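## Task

Place the entire chain bracelet in the back-left compartment of the six-compartment jewelry box, the bangle in the back-middle one, every ring in the back-right one and every ear stud in the front-middle one. Each item must sit lower than the top edges of the dividers. The hinge side counts as the back, and left/right are judged from the front while looking toward the hinge. The box must end up upright and resting on the table.

## Robot and tools

Robot: two arms, left_arm and right_arm, each a 6-joint arm with a parallel two-finger gripper and a wrist camera. Calibrated bases in the scene frame: left_arm at (-0.051, +0.330, 0) m, right_arm at (+0.031, -0.246, 0) m, each turned very slightly about z. Cameras: cam_head_left, cam_head_right, cam_high, cam_low (896x504) and cam_left_wrist, cam_right_wrist (672x504).

Frames. The scene frame has its origin at table-top height halfway between the nominal bases; +z is up, +x points out over the table, and left_arm is on the +y side (image sides may differ). The table and fixed cameras use this frame. Everything about a hand (printed position, quaternion, Hand target, offsets) uses that arm's own base frame, and rotations turn about the Hand target's position. The fingers point along the gripper's +z and close along its y. end_effector_position is the spot between the pads, roughly 1 cm short of the tips. Printed poses may be off by a few cm, more at long reach.

Row layout (used by execute_actions and move): one flat list of 14 numbers covering both arms, each in [-1, 1]: left dx, dy, dz, rx, ry, rz, opening, then the right arm's seven in the same order. dx..rz are offsets, not poses: measured from the arm's Hand target as it stood when the action or move began, along that arm's base axes. 1.0 equals 0.6 m of travel or 180 degrees; rx, ry, rz form a single rotation vector. A translation longer than 1.0 may be scaled back along its direction. The opening is absolute: +1 fully open (0.094 m), -1 closed. Sending 0 for all six pose numbers re-commands the current Hand target; to keep a gripper unchanged, resend its present opening, since 0 means half-open.

execute_actions(actions, cameras): actions is a list of actions; each action is a table of up to 15 rows, one per 1/30 s step, so one action is 0.5 s. A table with fewer rows repeats its last row. Every row counts from the start pose of that action, not from the previous row, and a new action starts from the updated Hand target, so repeating an offset moves further. An empty list returns the state plus images (scene number, task). cameras: names, ["all"], [] or null.

move(target, speed, blend, opening_speed, grip_force, blocking, cameras): drives straight-line paths toward target, which is one 14-number row or up to 15 rows; every row is an offset from the same starting Hand targets. speed is m/s, 0.002 to 2.9 (default 0.25), turning limited to twice that in rad/s; one value or one per row. blend in metres rounds corners of a list (0 stops at each). opening_speed is per second on the -1..+1 scale, at least 0.2; use it to close gently. grip_force is newtons per pad, 10 to 50, one value or one per arm; it persists, and low forces close slowly. blocking=false returns after about 0.5 s while the move continues. A move lasts at most 10 s. Paths do not avoid obstacles or the other arm. The result adds a move: line such as done, off_target, moving, held or fault, plus limits=paced (pose clipped) or limits=held (steps withheld). done means at rest within 10 mm and 2 degrees; neither done nor off_target proves contact or its absence.

wait(seconds 0-10) lets time pass holding commands; stop brakes a running move; zoom_image(camera, region [x0, y0, x1, y1] pixels, at most 504x504) enlarges the newest image of that camera; read_manual gives licence text; finished_scene(scene 1 or 2) ends the scene permanently.

Result lines: end_effector_position (m) and end_effector_quat_wxyz per arm; Hand target (base for the next offsets, after the controller's 40-degree orientation clip); Tool commands; grip_measured on the opening scale (reads a bit wide when empty, narrower than a hard part when squeezed); grip_effort_nm, gripper motor effort, negative closing; joint positions, velocities ("within noise" when still) and torques (include gravity, noisy). MOTOR HOT appears near 75 °C; at 90 °C an OVER-TEMPERATURE FAULT folds that arm and disables it. The gripper often rests a few cm short of its command due to friction; send the remaining gap as a fresh offset.

Cautions: keep the grippers and wrist cameras apart; any press between the arms can end the scene. Do not slam into the table, box or fixtures; slower moves hit softer, and targets far past a contact press harder. After a contact, command back beyond the gripper to release the push. Release items only when still and low, never let parts fall or leave the table, and keep the box upright. Avoid paths near an arm's own base, long stretched holds and unreachable targets (motor heating). Items may be nudged by random pushes, so check the cameras before finishing.

Each tool is called after "Call:" as name(argument=value, ...) on one line, values as JSON.

## Session

Call:
execute_actions(actions=[])

Scene clock: 0.00 s.
left_arm: end_effector_position=(+0.3980, +0.0038, +0.1008) grip_measured=+1.000 grip_effort_nm=n/a end_effector_quat_wxyz=(+0.595, -0.030, +0.799, +0.087) | right_arm: end_effector_position=(+0.4098, -0.0247, +0.1089) grip_measured=+1.000 grip_effort_nm=n/a end_effector_quat_wxyz=(+0.590, +0.042, +0.806, -0.018)
Joint positions: left_arm=[-0.126 1.588 0.354 0.94 -0.296 0.019 0.094] | right_arm=[-0.049 1.552 0.411 0.833 0.032 0.032 0.094]
Joint velocities: within noise
Joint torques (N m): no reading
Heat: left arm: 31 °C; right arm: 29 °C.
Hand target: left_arm +0.3980, +0.0040, +0.1000; +0.592, -0.030, +0.800, +0.087 | right_arm +0.4119, -0.0249, +0.1148; +0.596, +0.042, +0.802, -0.018
Tool commands: left_gripper/opening=+1.0 right_gripper/opening=+1.0

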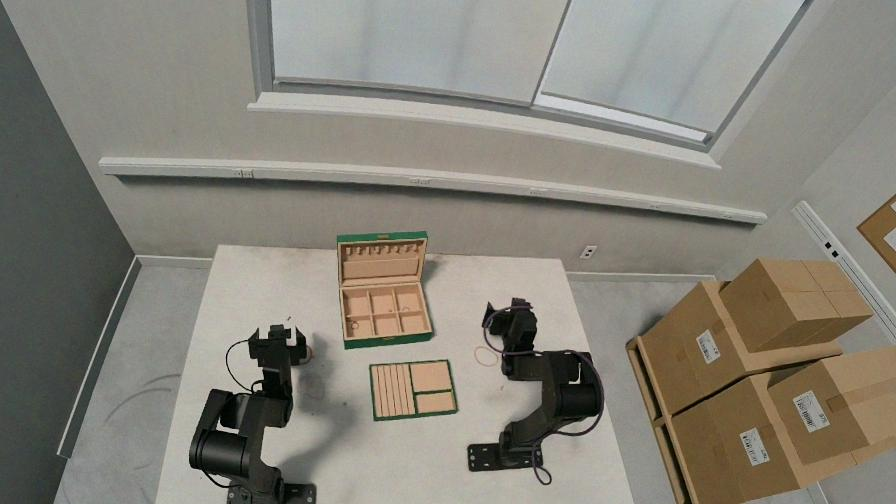

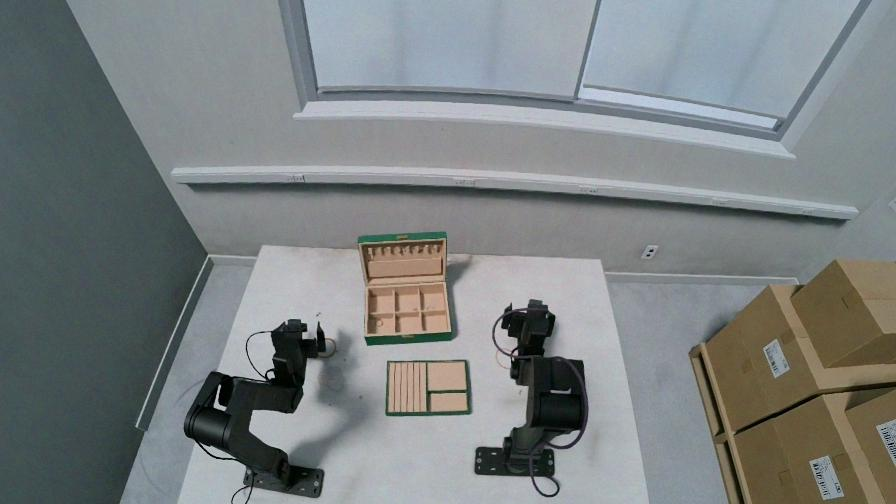

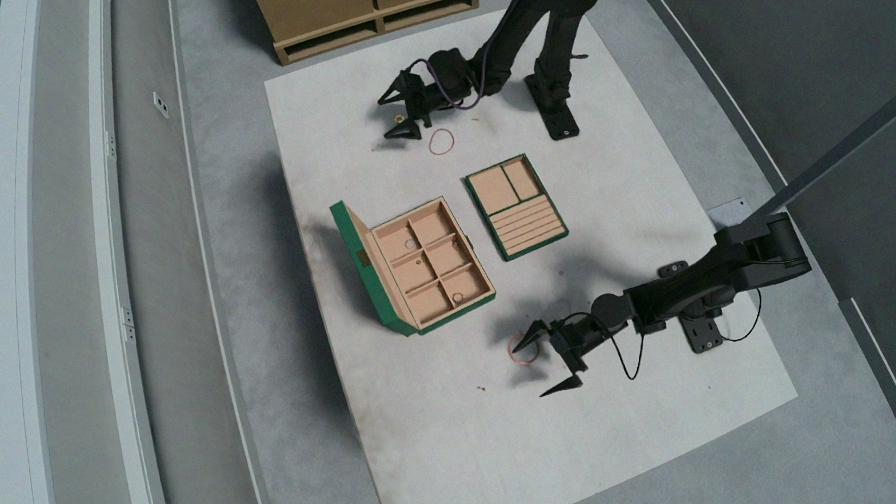

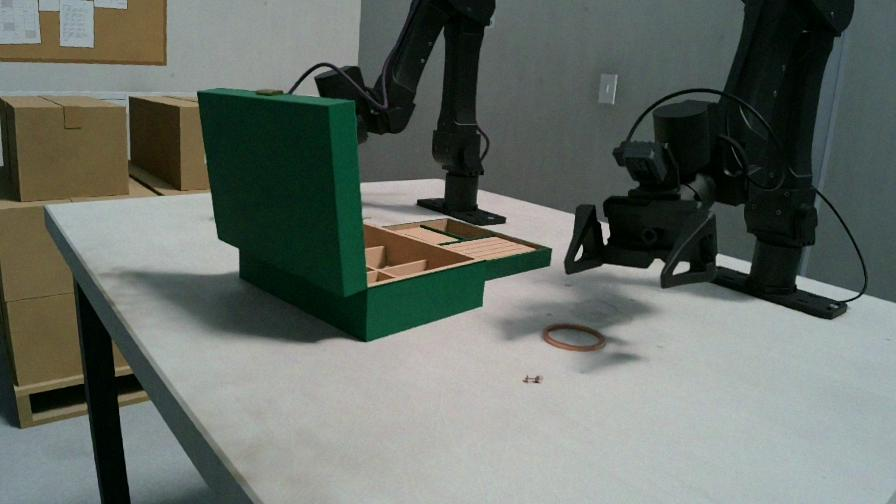

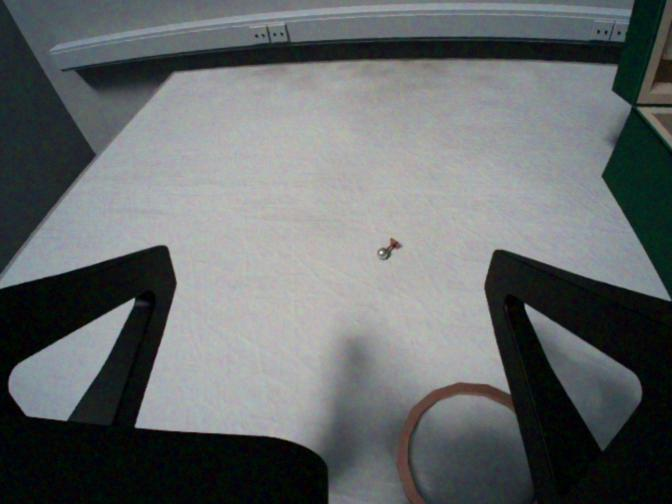

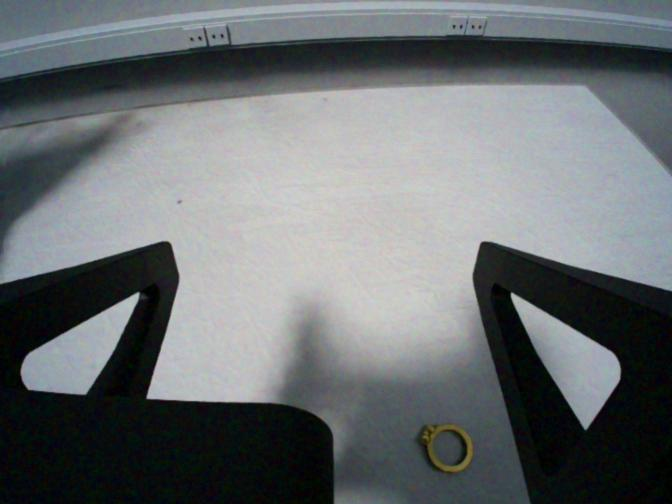

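Call:
zoom_image(camera="cam_high", region=[340, 180, 500, 340])

Call:
zoom_image(camera="cam_head_left", region=[330, 225, 470, 355])

Call:
zoom_image(camera="cam_head_right", region=[350, 225, 480, 355])

Call:
zoom_image(camera="cam_low", region=[340, 180, 600, 300])

Call:
zoom_image(camera="cam_high", region=[370, 80, 530, 200])

Call:
zoom_image(camera="cam_high", region=[450, 300, 610, 420])

Scaled by 3.150 from the camera's 896x504 image, which has a finer 1280x720 frame.

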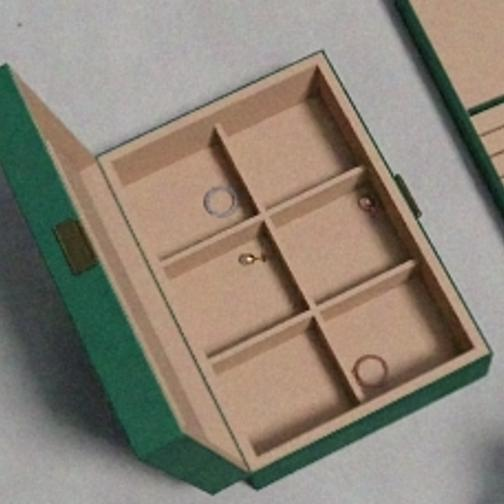

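Scaled by 3.600 from the camera's 896x504 image, which has a finer 1280x720 frame.

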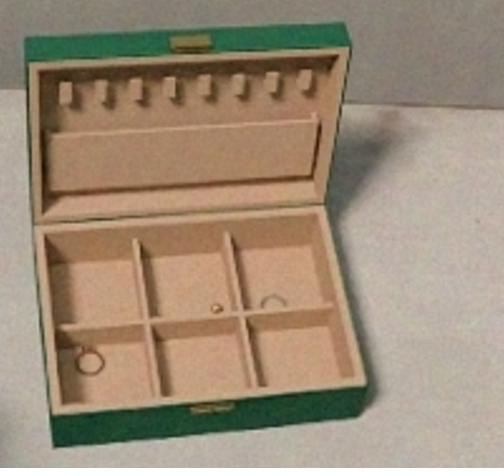

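Scaled by 3.877 from the camera's 896x504 image, which has a finer 1280x720 frame.

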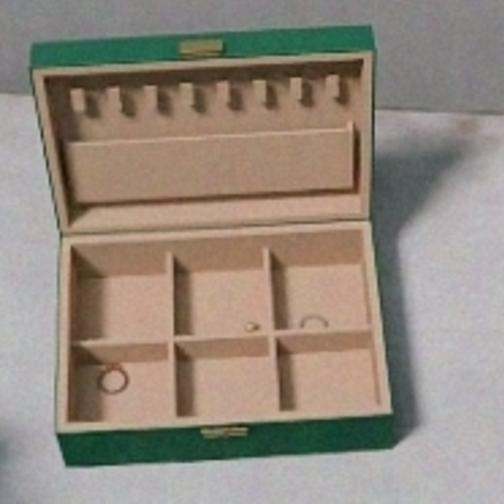

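Scaled by 1.938 from the camera's 896x504 image, which has a finer 1280x720 frame.

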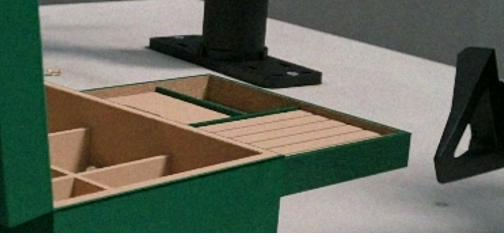

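Scaled by 3.150 from the camera's 896x504 image, which has a finer 1280x720 frame.

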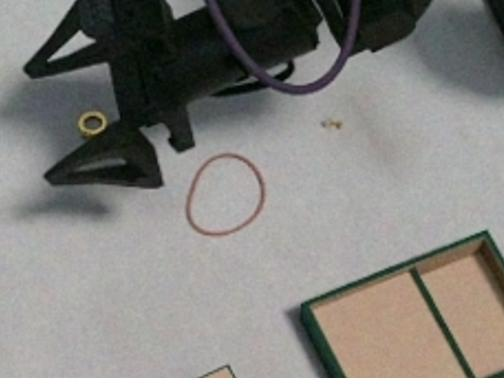

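Scaled by 3.150 from the camera's 896x504 image, which has a finer 1280x720 frame.

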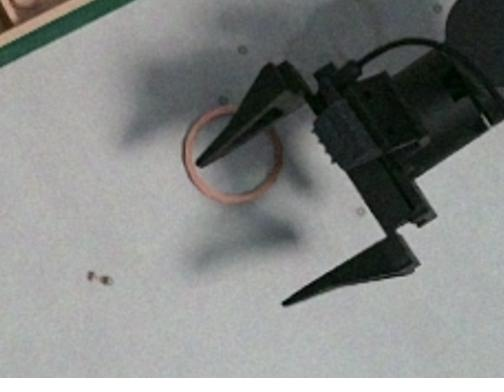

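Call:
zoom_image(camera="cam_high", region=[395, 225, 475, 270])

Call:
zoom_image(camera="cam_high", region=[360, 130, 440, 175])

Call:
zoom_image(camera="cam_high", region=[500, 240, 660, 330])

Call:
zoom_image(camera="cam_high", region=[580, 330, 760, 430])

Call:
zoom_image(camera="cam_head_left", region=[200, 240, 340, 360])

Call:
zoom_image(camera="cam_head_right", region=[450, 260, 620, 420])

Call:
zoom_image(camera="cam_right_wrist", region=[100, 150, 350, 300])

Call:
zoom_image(camera="cam_low", region=[480, 320, 700, 420])

Scaled by 6.300 from the camera's 896x504 image, which has a finer 1280x720 frame.

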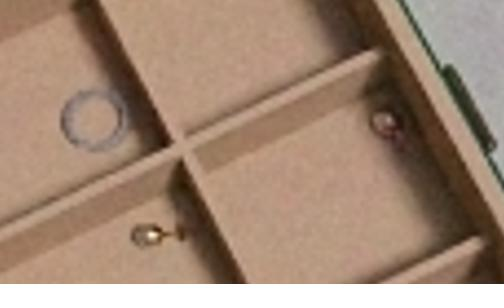

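Scaled by 6.300 from the camera's 896x504 image, which has a finer 1280x720 frame.

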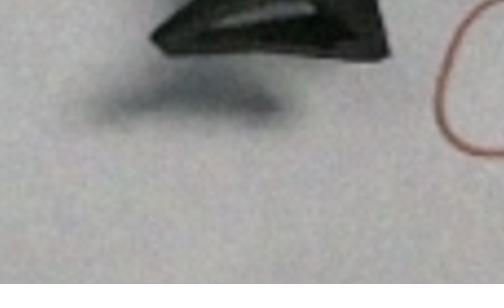

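Scaled by 3.150 from the camera's 896x504 image, which has a finer 1280x720 frame.

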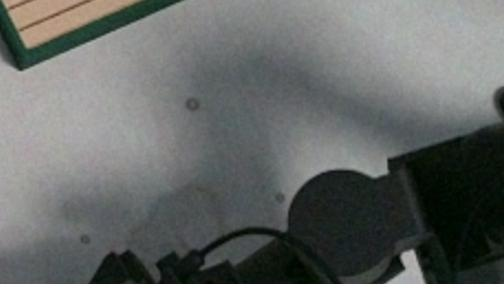

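Scaled by 2.800 from the camera's 896x504 image, which has a finer 1280x720 frame.

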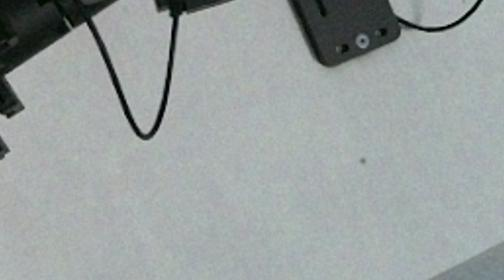

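Scaled by 3.600 from the camera's 896x504 image, which has a finer 1280x720 frame.

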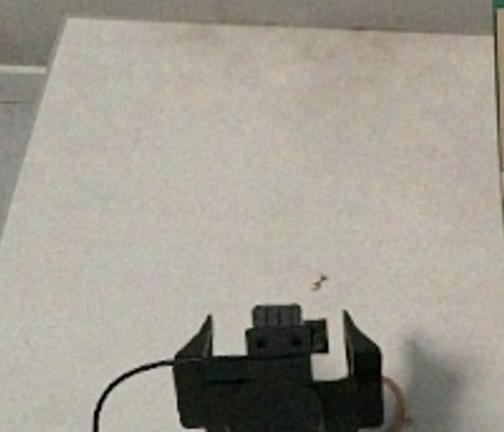

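Scaled by 2.965 from the camera's 896x504 image, which has a finer 1280x720 frame.

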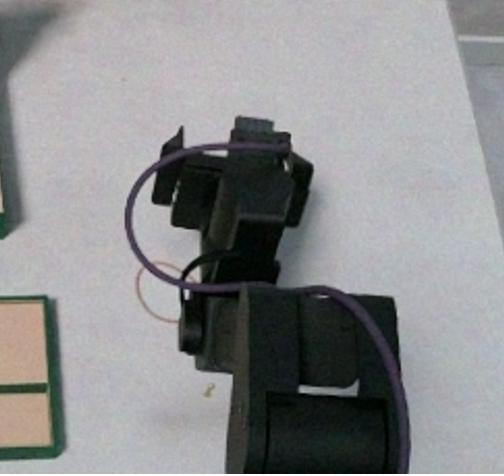

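Scaled by 2.016 from the camera's 672x504 image, which has a finer 960x720 frame.

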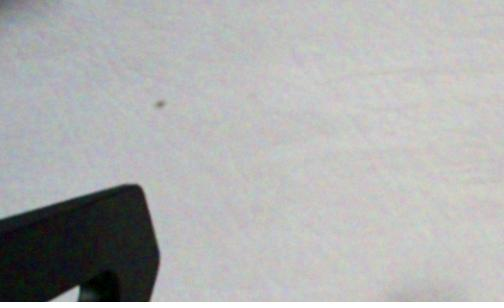

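Scaled by 2.291 from the camera's 896x504 image, which has a finer 1280x720 frame.

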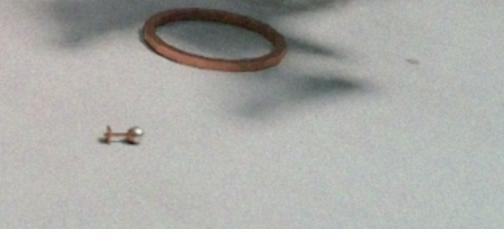

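Call:
move(target=[-0.2133, -0.0067, 0.25, -0.0594, 0.404, -0.0205, 1.0, -0.2365, 0.0415, 0.2253, 0.0122, 0.4066, 0.0286, 1.0], speed=0.4, cameras=["all"])

Scene clock: 77.57 s.
left_arm: end_effector_position=(+0.2759, +0.0003, +0.2436) grip_measured=+1.000 grip_effort_nm=0.02 end_effector_quat_wxyz=(+0.105, -0.001, +0.994, +0.005) | right_arm: end_effector_position=(+0.2761, -0.0038, +0.2408) grip_measured=+1.000 grip_effort_nm=-0.02 end_effector_quat_wxyz=(+0.109, +0.008, +0.994, -0.004)
Joint positions: left_arm=[-0.011 1.477 1.676 -1.559 -0.013 -0.012 0.094] | right_arm=[-0.013 1.466 1.652 -1.539 0.007 0.002 0.094]
Joint torques (N m): left_arm=[0.61 -8.51 8.1 0.46 0.11 0.1] | right_arm=[0.75 -7.69 7.09 0.37 -0.09 -0.03]
Heat: left arm: 37 °C; right arm: 36 °C.
Hand target: left_arm +0.2700, +0.0000, +0.2500; +0.001, +0.000, +1.000, +0.001 | right_arm +0.2701, -0.0001, +0.2499; +0.000, +0.000, +1.000, +0.000
Off the commanded pose: left_arm 0.009 m, 12 deg | right_arm 0.012 m, 12 deg.
joint sent to its limit (left arm) — joint 4 (wrist pitch), lower limit. The joint targets are off in orientation, not in position.
joint sent to its limit (right arm) — joint 4 (wrist pitch), lower limit. The joint targets are off in orientation, not in position.
move: off_target (left_arm, right_arm)

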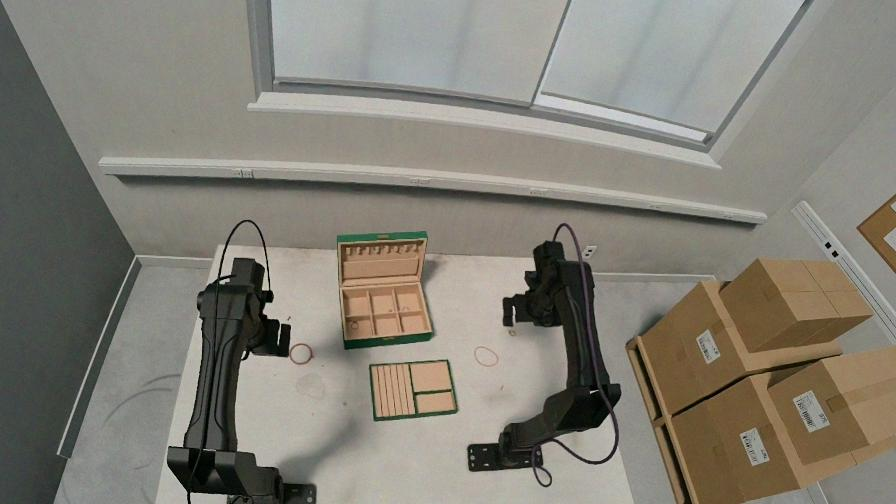

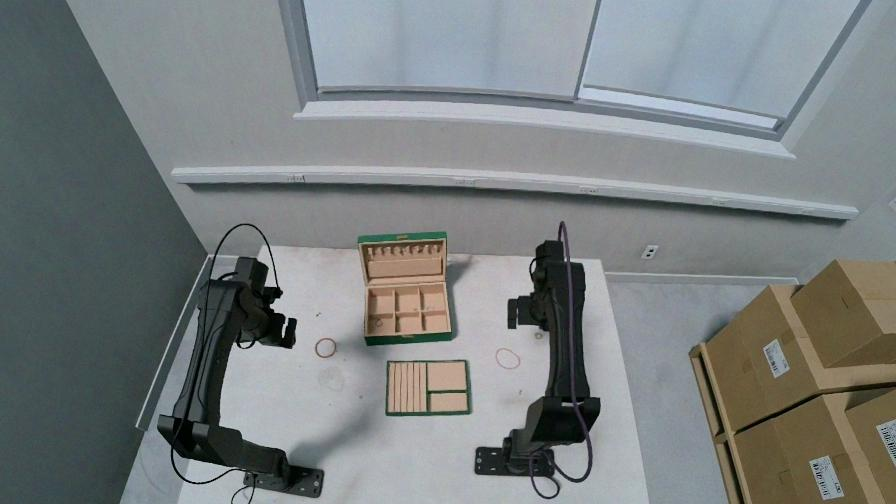

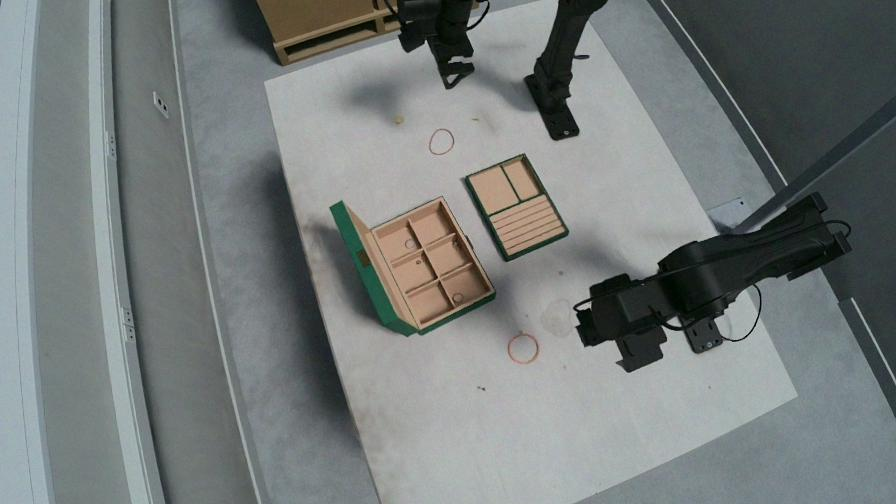

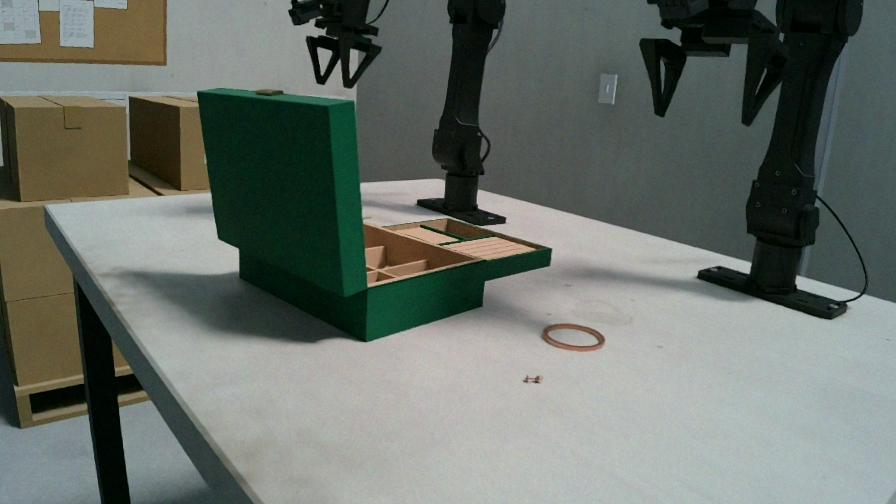

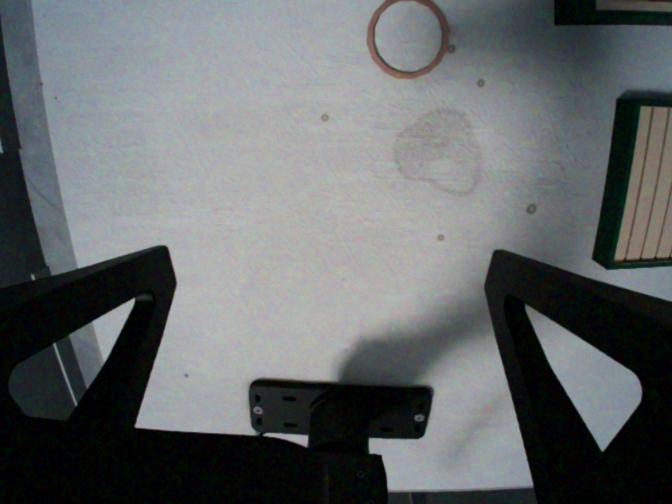

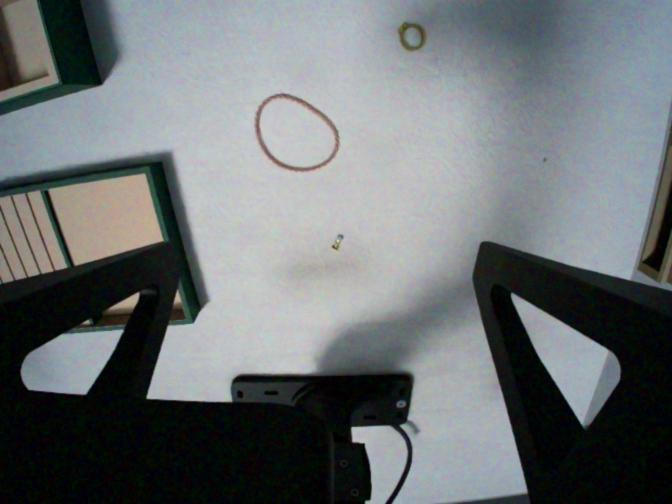

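Call:
move(target=[0.25, -0.05, -0.1333, 0, -0.1806, 0, 1.0, 0.1948, 0.5218, -0.0832, 0.0615, -0.1735, 0.2108, 1.0], speed=0.4, cameras=["cam_left_wrist", "cam_right_wrist", "cam_high"])

Scene clock: 208.40 s.
left_arm: end_effector_position=(+0.4205, -0.0300, +0.1818) grip_measured=+1.000 grip_effort_nm=0.02 end_effector_quat_wxyz=(+0.293, +0.002, +0.956, -0.004) | right_arm: end_effector_position=(+0.3776, +0.3054, +0.1937) grip_measured=+1.000 grip_effort_nm=-0.01 end_effector_quat_wxyz=(+0.249, -0.319, +0.910, +0.088)
Joint positions: left_arm=[-0.092 1.607 1.395 -0.766 -0.042 -0.074 0.094] | right_arm=[0.678 1.916 1.844 -0.964 0.001 0.005 0.094]
Joint torques (N m): left_arm=[-0.53 -7.57 8.14 1.31 -0.12 -0.05] | right_arm=[-0.06 -8.8 10.99 1.23 -0.06 -0.04]
Heat: left arm: 31 °C; right arm: 30 °C.
Hand target: left_arm +0.4200, -0.0300, +0.1700; +0.280, +0.000, +0.960, +0.001 | right_arm +0.3868, +0.3131, +0.2000; +0.264, -0.321, +0.905, +0.093
Off the commanded pose: left_arm 0.012 m, 2 deg | right_arm 0.014 m, 2 deg.
move: off_target (left_arm, right_arm)
Images, in order (width x height): cam_high 896x504, cam_left_wrist 672x504, cam_right_wrist 672x504.

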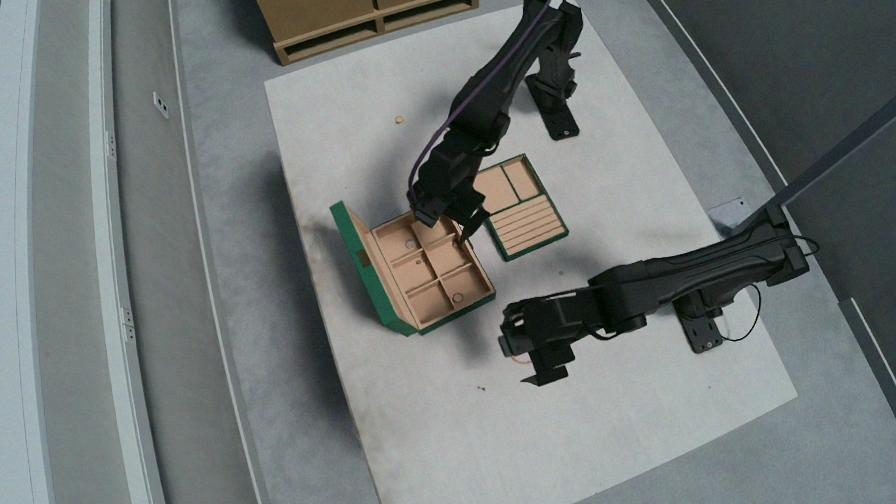

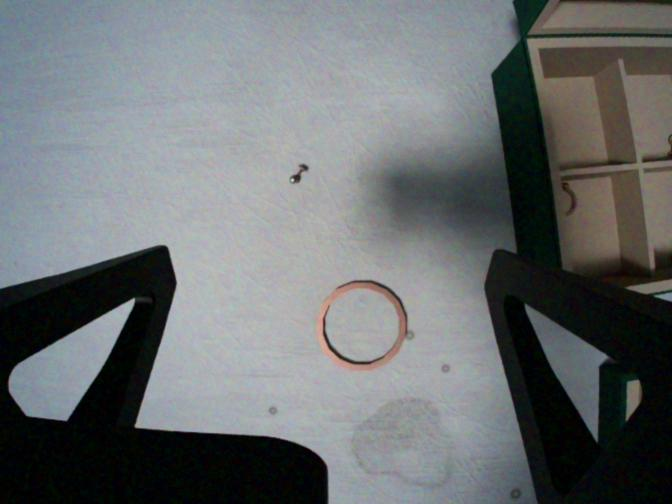

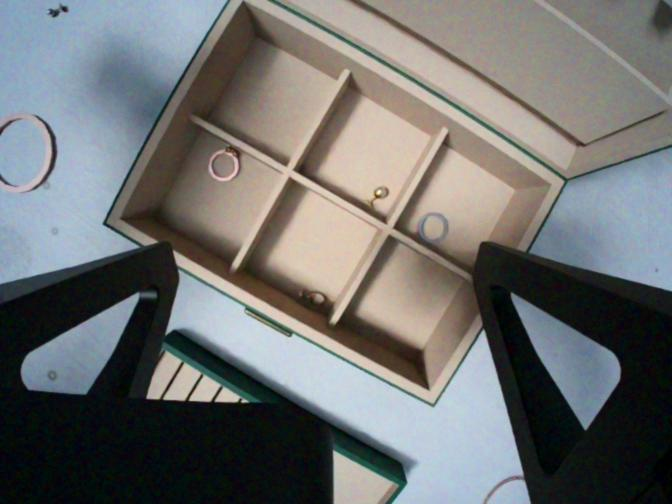

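Call:
zoom_image(camera="cam_right_wrist", region=[90, 0, 594, 420])

Call:
zoom_image(camera="cam_right_wrist", region=[280, 160, 460, 320])

Call:
zoom_image(camera="cam_left_wrist", region=[260, 140, 440, 400])

Scaled by 1.000.

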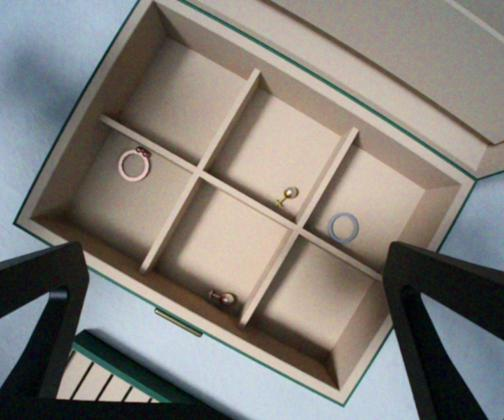

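Scaled by 2.800 from the camera's 672x504 image, which has a finer 960x720 frame.

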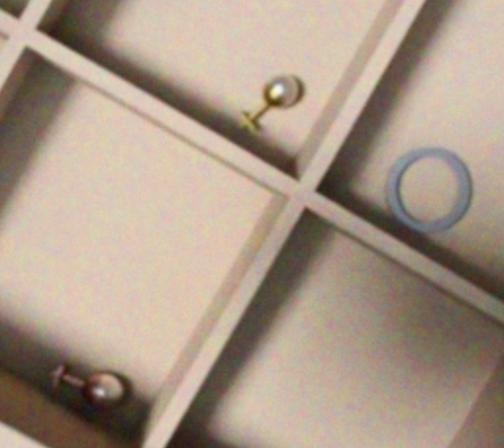

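Scaled by 1.938 from the camera's 672x504 image, which has a finer 960x720 frame.

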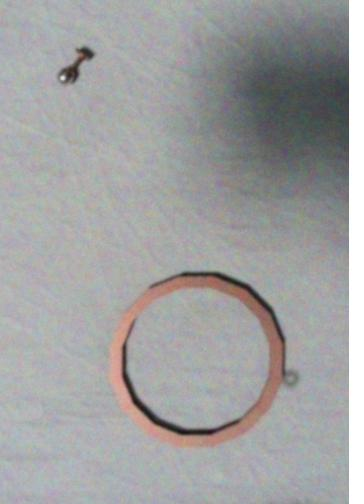

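Call:
move(target=[0.1133, 0.0367, -0.175, 0.0593, 0.1742, -0.2054, 1.0, -0.023, -0.6343, -0.1333, -0.1206, 0.1344, 0.0321, 1.0], speed=0.3, cameras=["cam_left_wrist", "cam_right_wrist"])

Scene clock: 304.77 s.
left_arm: end_effector_position=(+0.4878, -0.0106, +0.0787) grip_measured=+1.000 grip_effort_nm=0.02 end_effector_quat_wxyz=(+0.016, +0.323, +0.946, +0.001) | right_arm: end_effector_position=(+0.3689, -0.0678, +0.1192) grip_measured=+1.000 grip_effort_nm=-0.01 end_effector_quat_wxyz=(+0.003, -0.377, +0.926, +0.000)
Joint positions: left_arm=[-0.021 2.517 2.501 -1.523 0.007 0.637 0.094] | right_arm=[-0.186 1.967 1.757 -1.355 -0.002 -0.959 0.094]
Joint torques (N m): left_arm=[0.28 -12.29 10.61 0.11 -0.05 0.1] | right_arm=[0.29 -8.42 9.87 -0.02 0 -0.05]
Heat: left arm: 33 °C; right arm: 33 °C.
Hand target: left_arm +0.4880, -0.0081, +0.0650; +0.000, +0.325, +0.946, +0.000 | right_arm +0.3731, -0.0675, +0.1200; +0.000, -0.382, +0.924, +0.000
Off the commanded pose: left_arm 0.014 m, 2 deg | right_arm 0.004 m, 1 deg.
move: off_target (left_arm)
Images, in order (width x height): cam_left_wrist 672x504, cam_right_wrist 672x504.

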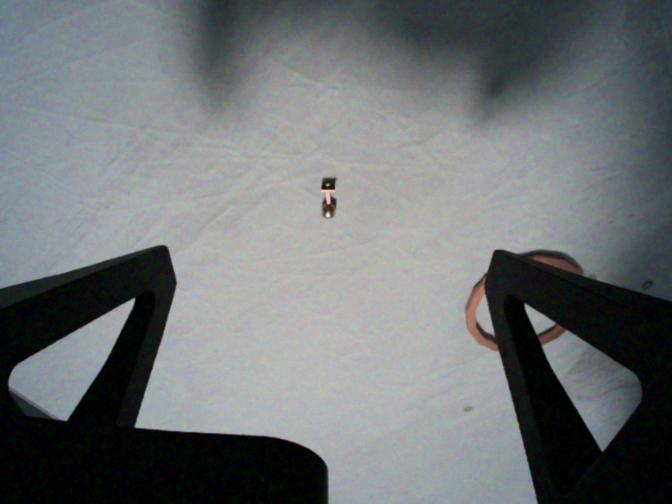

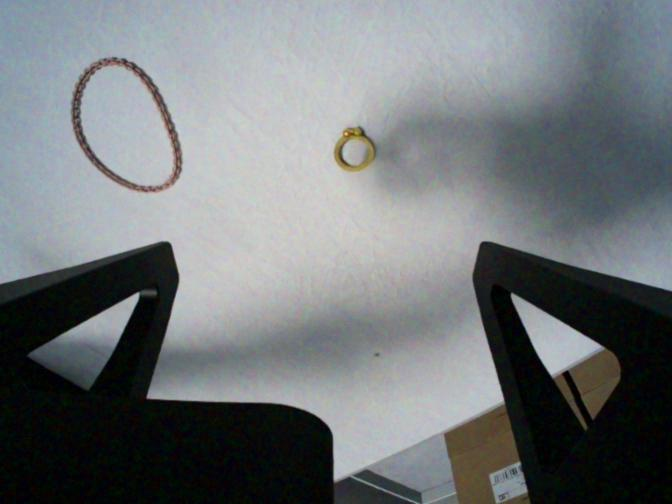

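Call:
move(target=[-0.013, 0.0127, -0.0645, 0, 0, 0, -0.3, 0.0115, -0.0182, -0.1237, 0, 0, 0, 0.0], speed=0.15, cameras=["cam_left_wrist", "cam_right_wrist"])

Scene clock: 333.23 s.
left_arm: end_effector_position=(+0.4775, -0.0047, +0.0199) grip_measured=-0.298 grip_effort_nm=-0.09 end_effector_quat_wxyz=(-0.012, +0.325, +0.946, -0.007) | right_arm: end_effector_position=(+0.3801, -0.0756, +0.0547) grip_measured=+0.002 grip_effort_nm=-0.11 end_effector_quat_wxyz=(+0.004, -0.382, +0.924, -0.002)
Joint positions: left_arm=[-0.01 2.507 2.247 -1.339 0.006 0.652 0.033] | right_arm=[-0.199 2.034 1.596 -1.123 -0.001 -0.983 0.047]
Joint torques (N m): left_arm=[0.59 -18.15 6.24 0.35 -0.04 0.11] | right_arm=[-0.57 -9.25 5.71 0.32 -0.03 -0.05]
Heat: left arm: 34 °C; right arm: 35 °C.
Hand target: left_arm +0.4802, -0.0006, +0.0264; +0.000, +0.325, +0.946, +0.000 | right_arm +0.3800, -0.0785, +0.0459; +0.000, -0.382, +0.924, +0.000
Off the commanded pose: left_arm 0.008 m, 2 deg | right_arm 0.009 m, 1 deg.
move: done
Images, in order (width x height): cam_left_wrist 672x504, cam_right_wrist 672x504.

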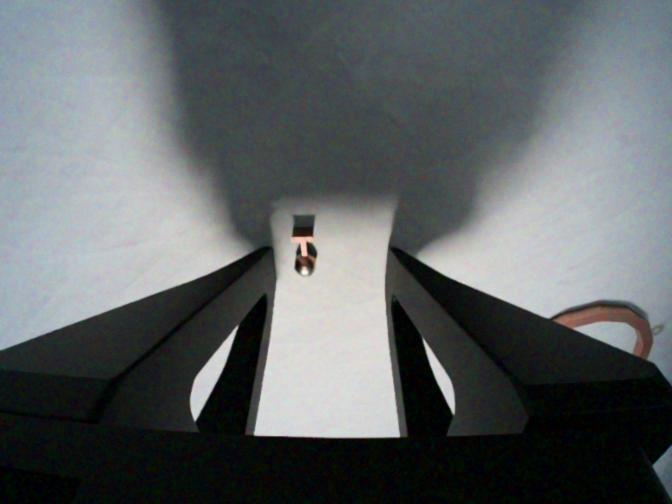

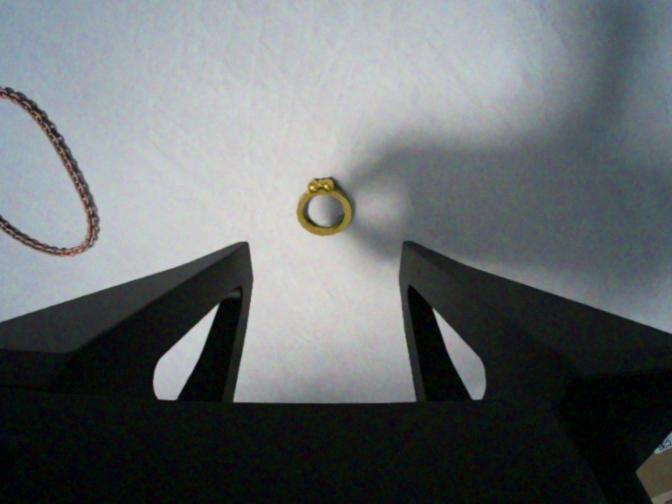

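Call:
move(target=[0.0047, 0.0127, -0.005, 0, 0, 0, -0.3, -0.0102, -0.0058, -0.05, 0, 0, 0, -0.2], speed=0.06, cameras=["cam_left_wrist", "cam_right_wrist"])

Scene clock: 387.17 s.
left_arm: end_effector_position=(+0.4794, +0.0015, +0.0199) grip_measured=-0.298 grip_effort_nm=-0.09 end_effector_quat_wxyz=(-0.009, +0.326, +0.945, -0.006) | right_arm: end_effector_position=(+0.3767, -0.0793, +0.0280) grip_measured=-0.198 grip_effort_nm=-0.11 end_effector_quat_wxyz=(+0.009, -0.382, +0.924, -0.005)
Joint positions: left_arm=[0.003 2.507 2.247 -1.332 0.006 0.668 0.033] | right_arm=[-0.21 2.04 1.496 -1.006 -0.001 -0.995 0.038]
Joint torques (N m): left_arm=[0.96 -16.7 7.82 0.26 -0.05 0.11] | right_arm=[-0.68 -8.62 5.15 0.34 -0.02 -0.05]
Heat: left arm: 45 °C; right arm: 34 °C.
Hand target: left_arm +0.4831, +0.0071, +0.0234; +0.001, +0.325, +0.946, +0.000 | right_arm +0.3740, -0.0820, +0.0159; +0.000, -0.382, +0.924, +0.000
Off the commanded pose: left_arm 0.007 m, 1 deg | right_arm 0.013 m, 1 deg.
move: off_target (right_arm)
Images, in order (width x height): cam_left_wrist 672x504, cam_right_wrist 672x504.

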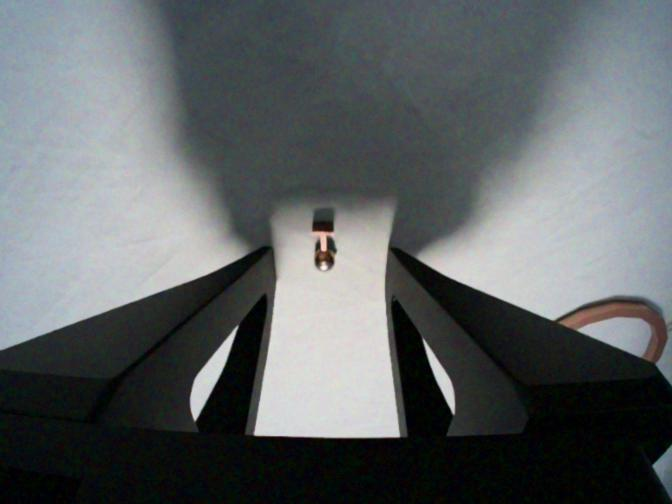

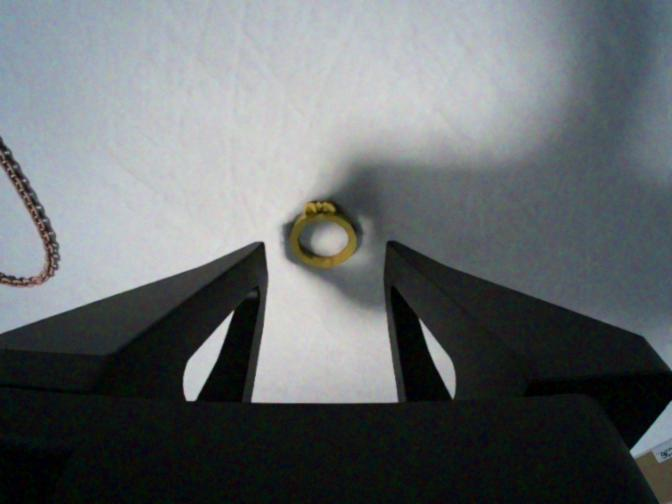

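Call:
move(target=[0, 0, -0.01, 0, 0, 0, -0.3, -0.0058, -0.0022, -0.02, 0, 0, 0, -0.2], speed=0.05, cameras=["cam_left_wrist", "cam_right_wrist"])

Scene clock: 401.57 s.
left_arm: end_effector_position=(+0.4827, +0.0024, +0.0198) grip_measured=-0.298 grip_effort_nm=-0.09 end_effector_quat_wxyz=(-0.002, +0.325, +0.946, -0.004) | right_arm: end_effector_position=(+0.3749, -0.0809, +0.0184) grip_measured=-0.198 grip_effort_nm=-0.11 end_effector_quat_wxyz=(+0.012, -0.383, +0.924, -0.008)
Joint positions: left_arm=[0.005 2.507 2.247 -1.319 0.006 0.668 0.033] | right_arm=[-0.215 2.04 1.455 -0.958 -0.001 -1.001 0.038]
Joint torques (N m): left_arm=[0.81 -16.54 6.05 0.4 -0.05 0.11] | right_arm=[-0.75 -8.14 4.86 0.37 -0.02 -0.05]
Heat: left arm: 45 °C; right arm: 34 °C.
Hand target: left_arm +0.4830, +0.0071, +0.0174; +0.000, +0.325, +0.946, +0.000 | right_arm +0.3705, -0.0833, +0.0039; +0.000, -0.382, +0.924, +0.000
Off the commanded pose: left_arm 0.005 m, 1 deg | right_arm 0.015 m, 2 deg.
move: off_target (right_arm)
Images, in order (width x height): cam_left_wrist 672x504, cam_right_wrist 672x504.

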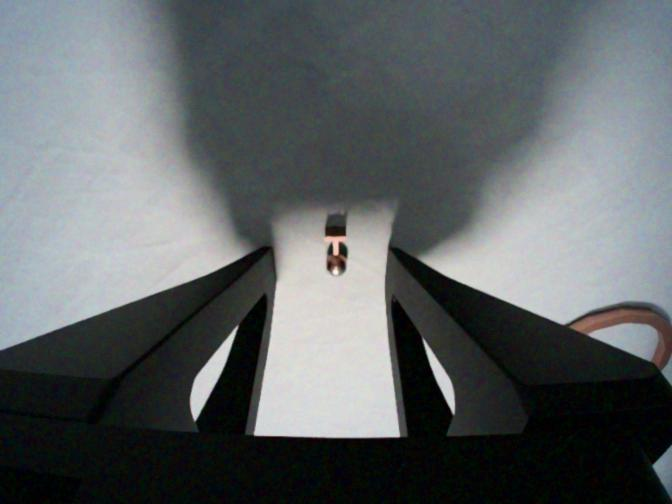

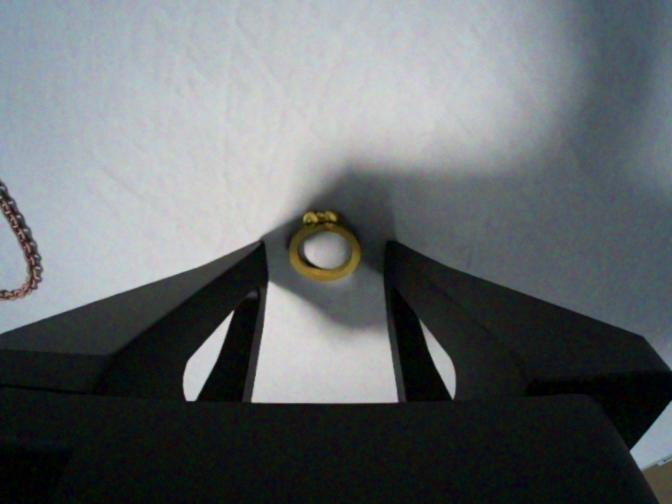

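Call:
move(target=[0, 0, -0.0083, 0, 0, 0, -0.3, 0, 0, -0.0117, 0, 0, 0, -0.2], speed=0.04, cameras=["cam_left_wrist", "cam_right_wrist"])

Scene clock: 409.93 s.
left_arm: end_effector_position=(+0.4825, +0.0024, +0.0190) grip_measured=-0.298 grip_effort_nm=-0.09 end_effector_quat_wxyz=(-0.002, +0.325, +0.946, -0.004) | right_arm: end_effector_position=(+0.3753, -0.0809, +0.0173) grip_measured=-0.198 grip_effort_nm=-0.10 end_effector_quat_wxyz=(+0.013, -0.383, +0.924, -0.008)
Joint positions: left_arm=[0.005 2.503 2.237 -1.31 0.006 0.668 0.033] | right_arm=[-0.215 2.04 1.451 -0.951 -0.001 -1.001 0.038]
Joint torques (N m): left_arm=[0.77 -15.97 5.37 0.49 -0.04 0.13] | right_arm=[-0.73 -7.42 3.9 0.54 -0.04 -0.04]
Heat: left arm: 45 °C; right arm: 34 °C.
Hand target: left_arm +0.4830, +0.0071, +0.0122; +0.000, +0.325, +0.946, -0.001 | right_arm +0.3705, -0.0833, -0.0031; +0.000, -0.382, +0.924, +0.000
Off the commanded pose: left_arm 0.008 m, 0 deg | right_arm 0.021 m, 2 deg.
move: off_target (right_arm)
Images, in order (width x height): cam_left_wrist 672x504, cam_right_wrist 672x504.

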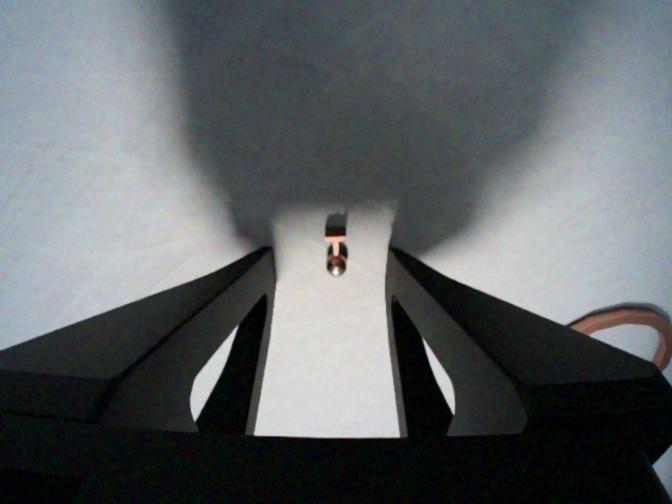

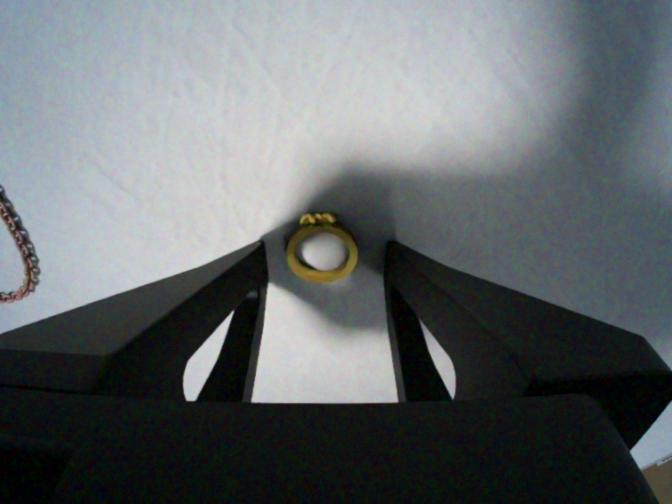

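Call:
wait(seconds=0, cameras=["cam_low", "cam_high"])

Call:
zoom_image(camera="cam_low", region=[400, 280, 680, 440])

Call:
zoom_image(camera="cam_high", region=[350, 60, 530, 180])

Scene clock: 427.73 s.
left_arm: end_effector_position=(+0.4825, +0.0024, +0.0190) grip_measured=-0.298 grip_effort_nm=-0.09 end_effector_quat_wxyz=(-0.002, +0.325, +0.946, -0.004) | right_arm: end_effector_position=(+0.3753, -0.0809, +0.0173) grip_measured=-0.198 grip_effort_nm=-0.10 end_effector_quat_wxyz=(+0.013, -0.383, +0.924, -0.008)
Joint positions: left_arm=[0.005 2.503 2.237 -1.31 0.006 0.668 0.033] | right_arm=[-0.215 2.04 1.451 -0.951 -0.001 -1.001 0.038]
Joint torques (N m): left_arm=[0.79 -16.01 5.3 0.52 -0.02 0.11] | right_arm=[-0.7 -7.41 3.93 0.55 -0.03 -0.04]
Heat: left arm: 41 °C; right arm: 33 °C.
Hand target: left_arm +0.4830, +0.0071, +0.0122; +0.000, +0.325, +0.946, -0.001 | right_arm +0.3705, -0.0833, -0.0031; +0.000, -0.382, +0.924, +0.000
Tool commands: left_gripper/opening=-0.3 right_gripper/opening=-0.2
Off the commanded pose: left_arm 0.008 m, 0 deg | right_arm 0.021 m, 2 deg.
Images, in order (width x height): cam_high 896x504, cam_low 896x504.

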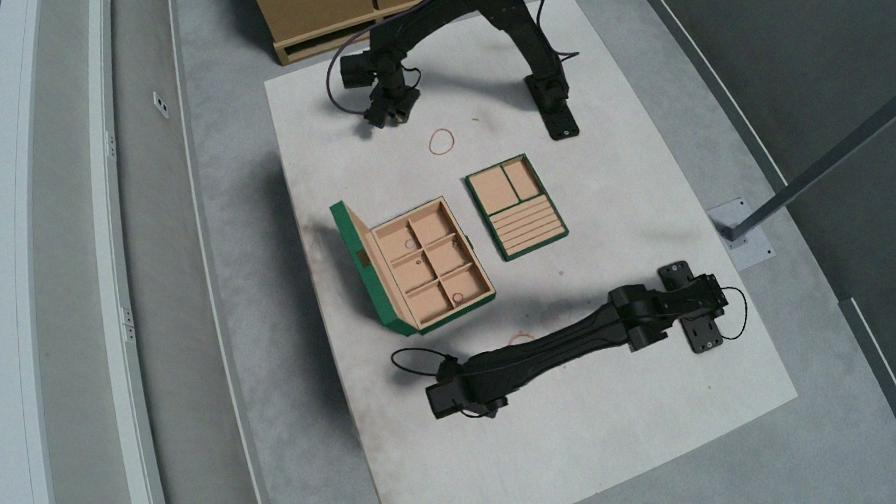

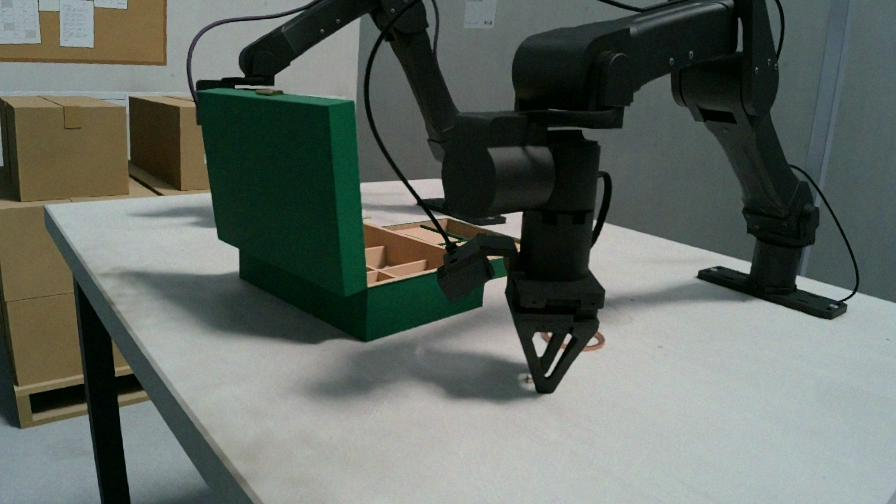

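Scaled by 1.800 from the camera's 896x504 image, which has a finer 1280x720 frame.

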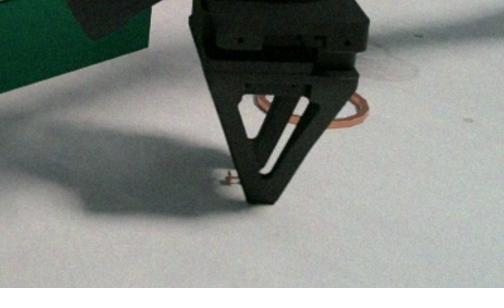

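Scaled by 2.800 from the camera's 896x504 image, which has a finer 1280x720 frame.

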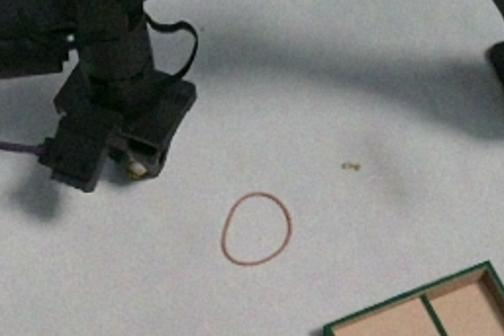

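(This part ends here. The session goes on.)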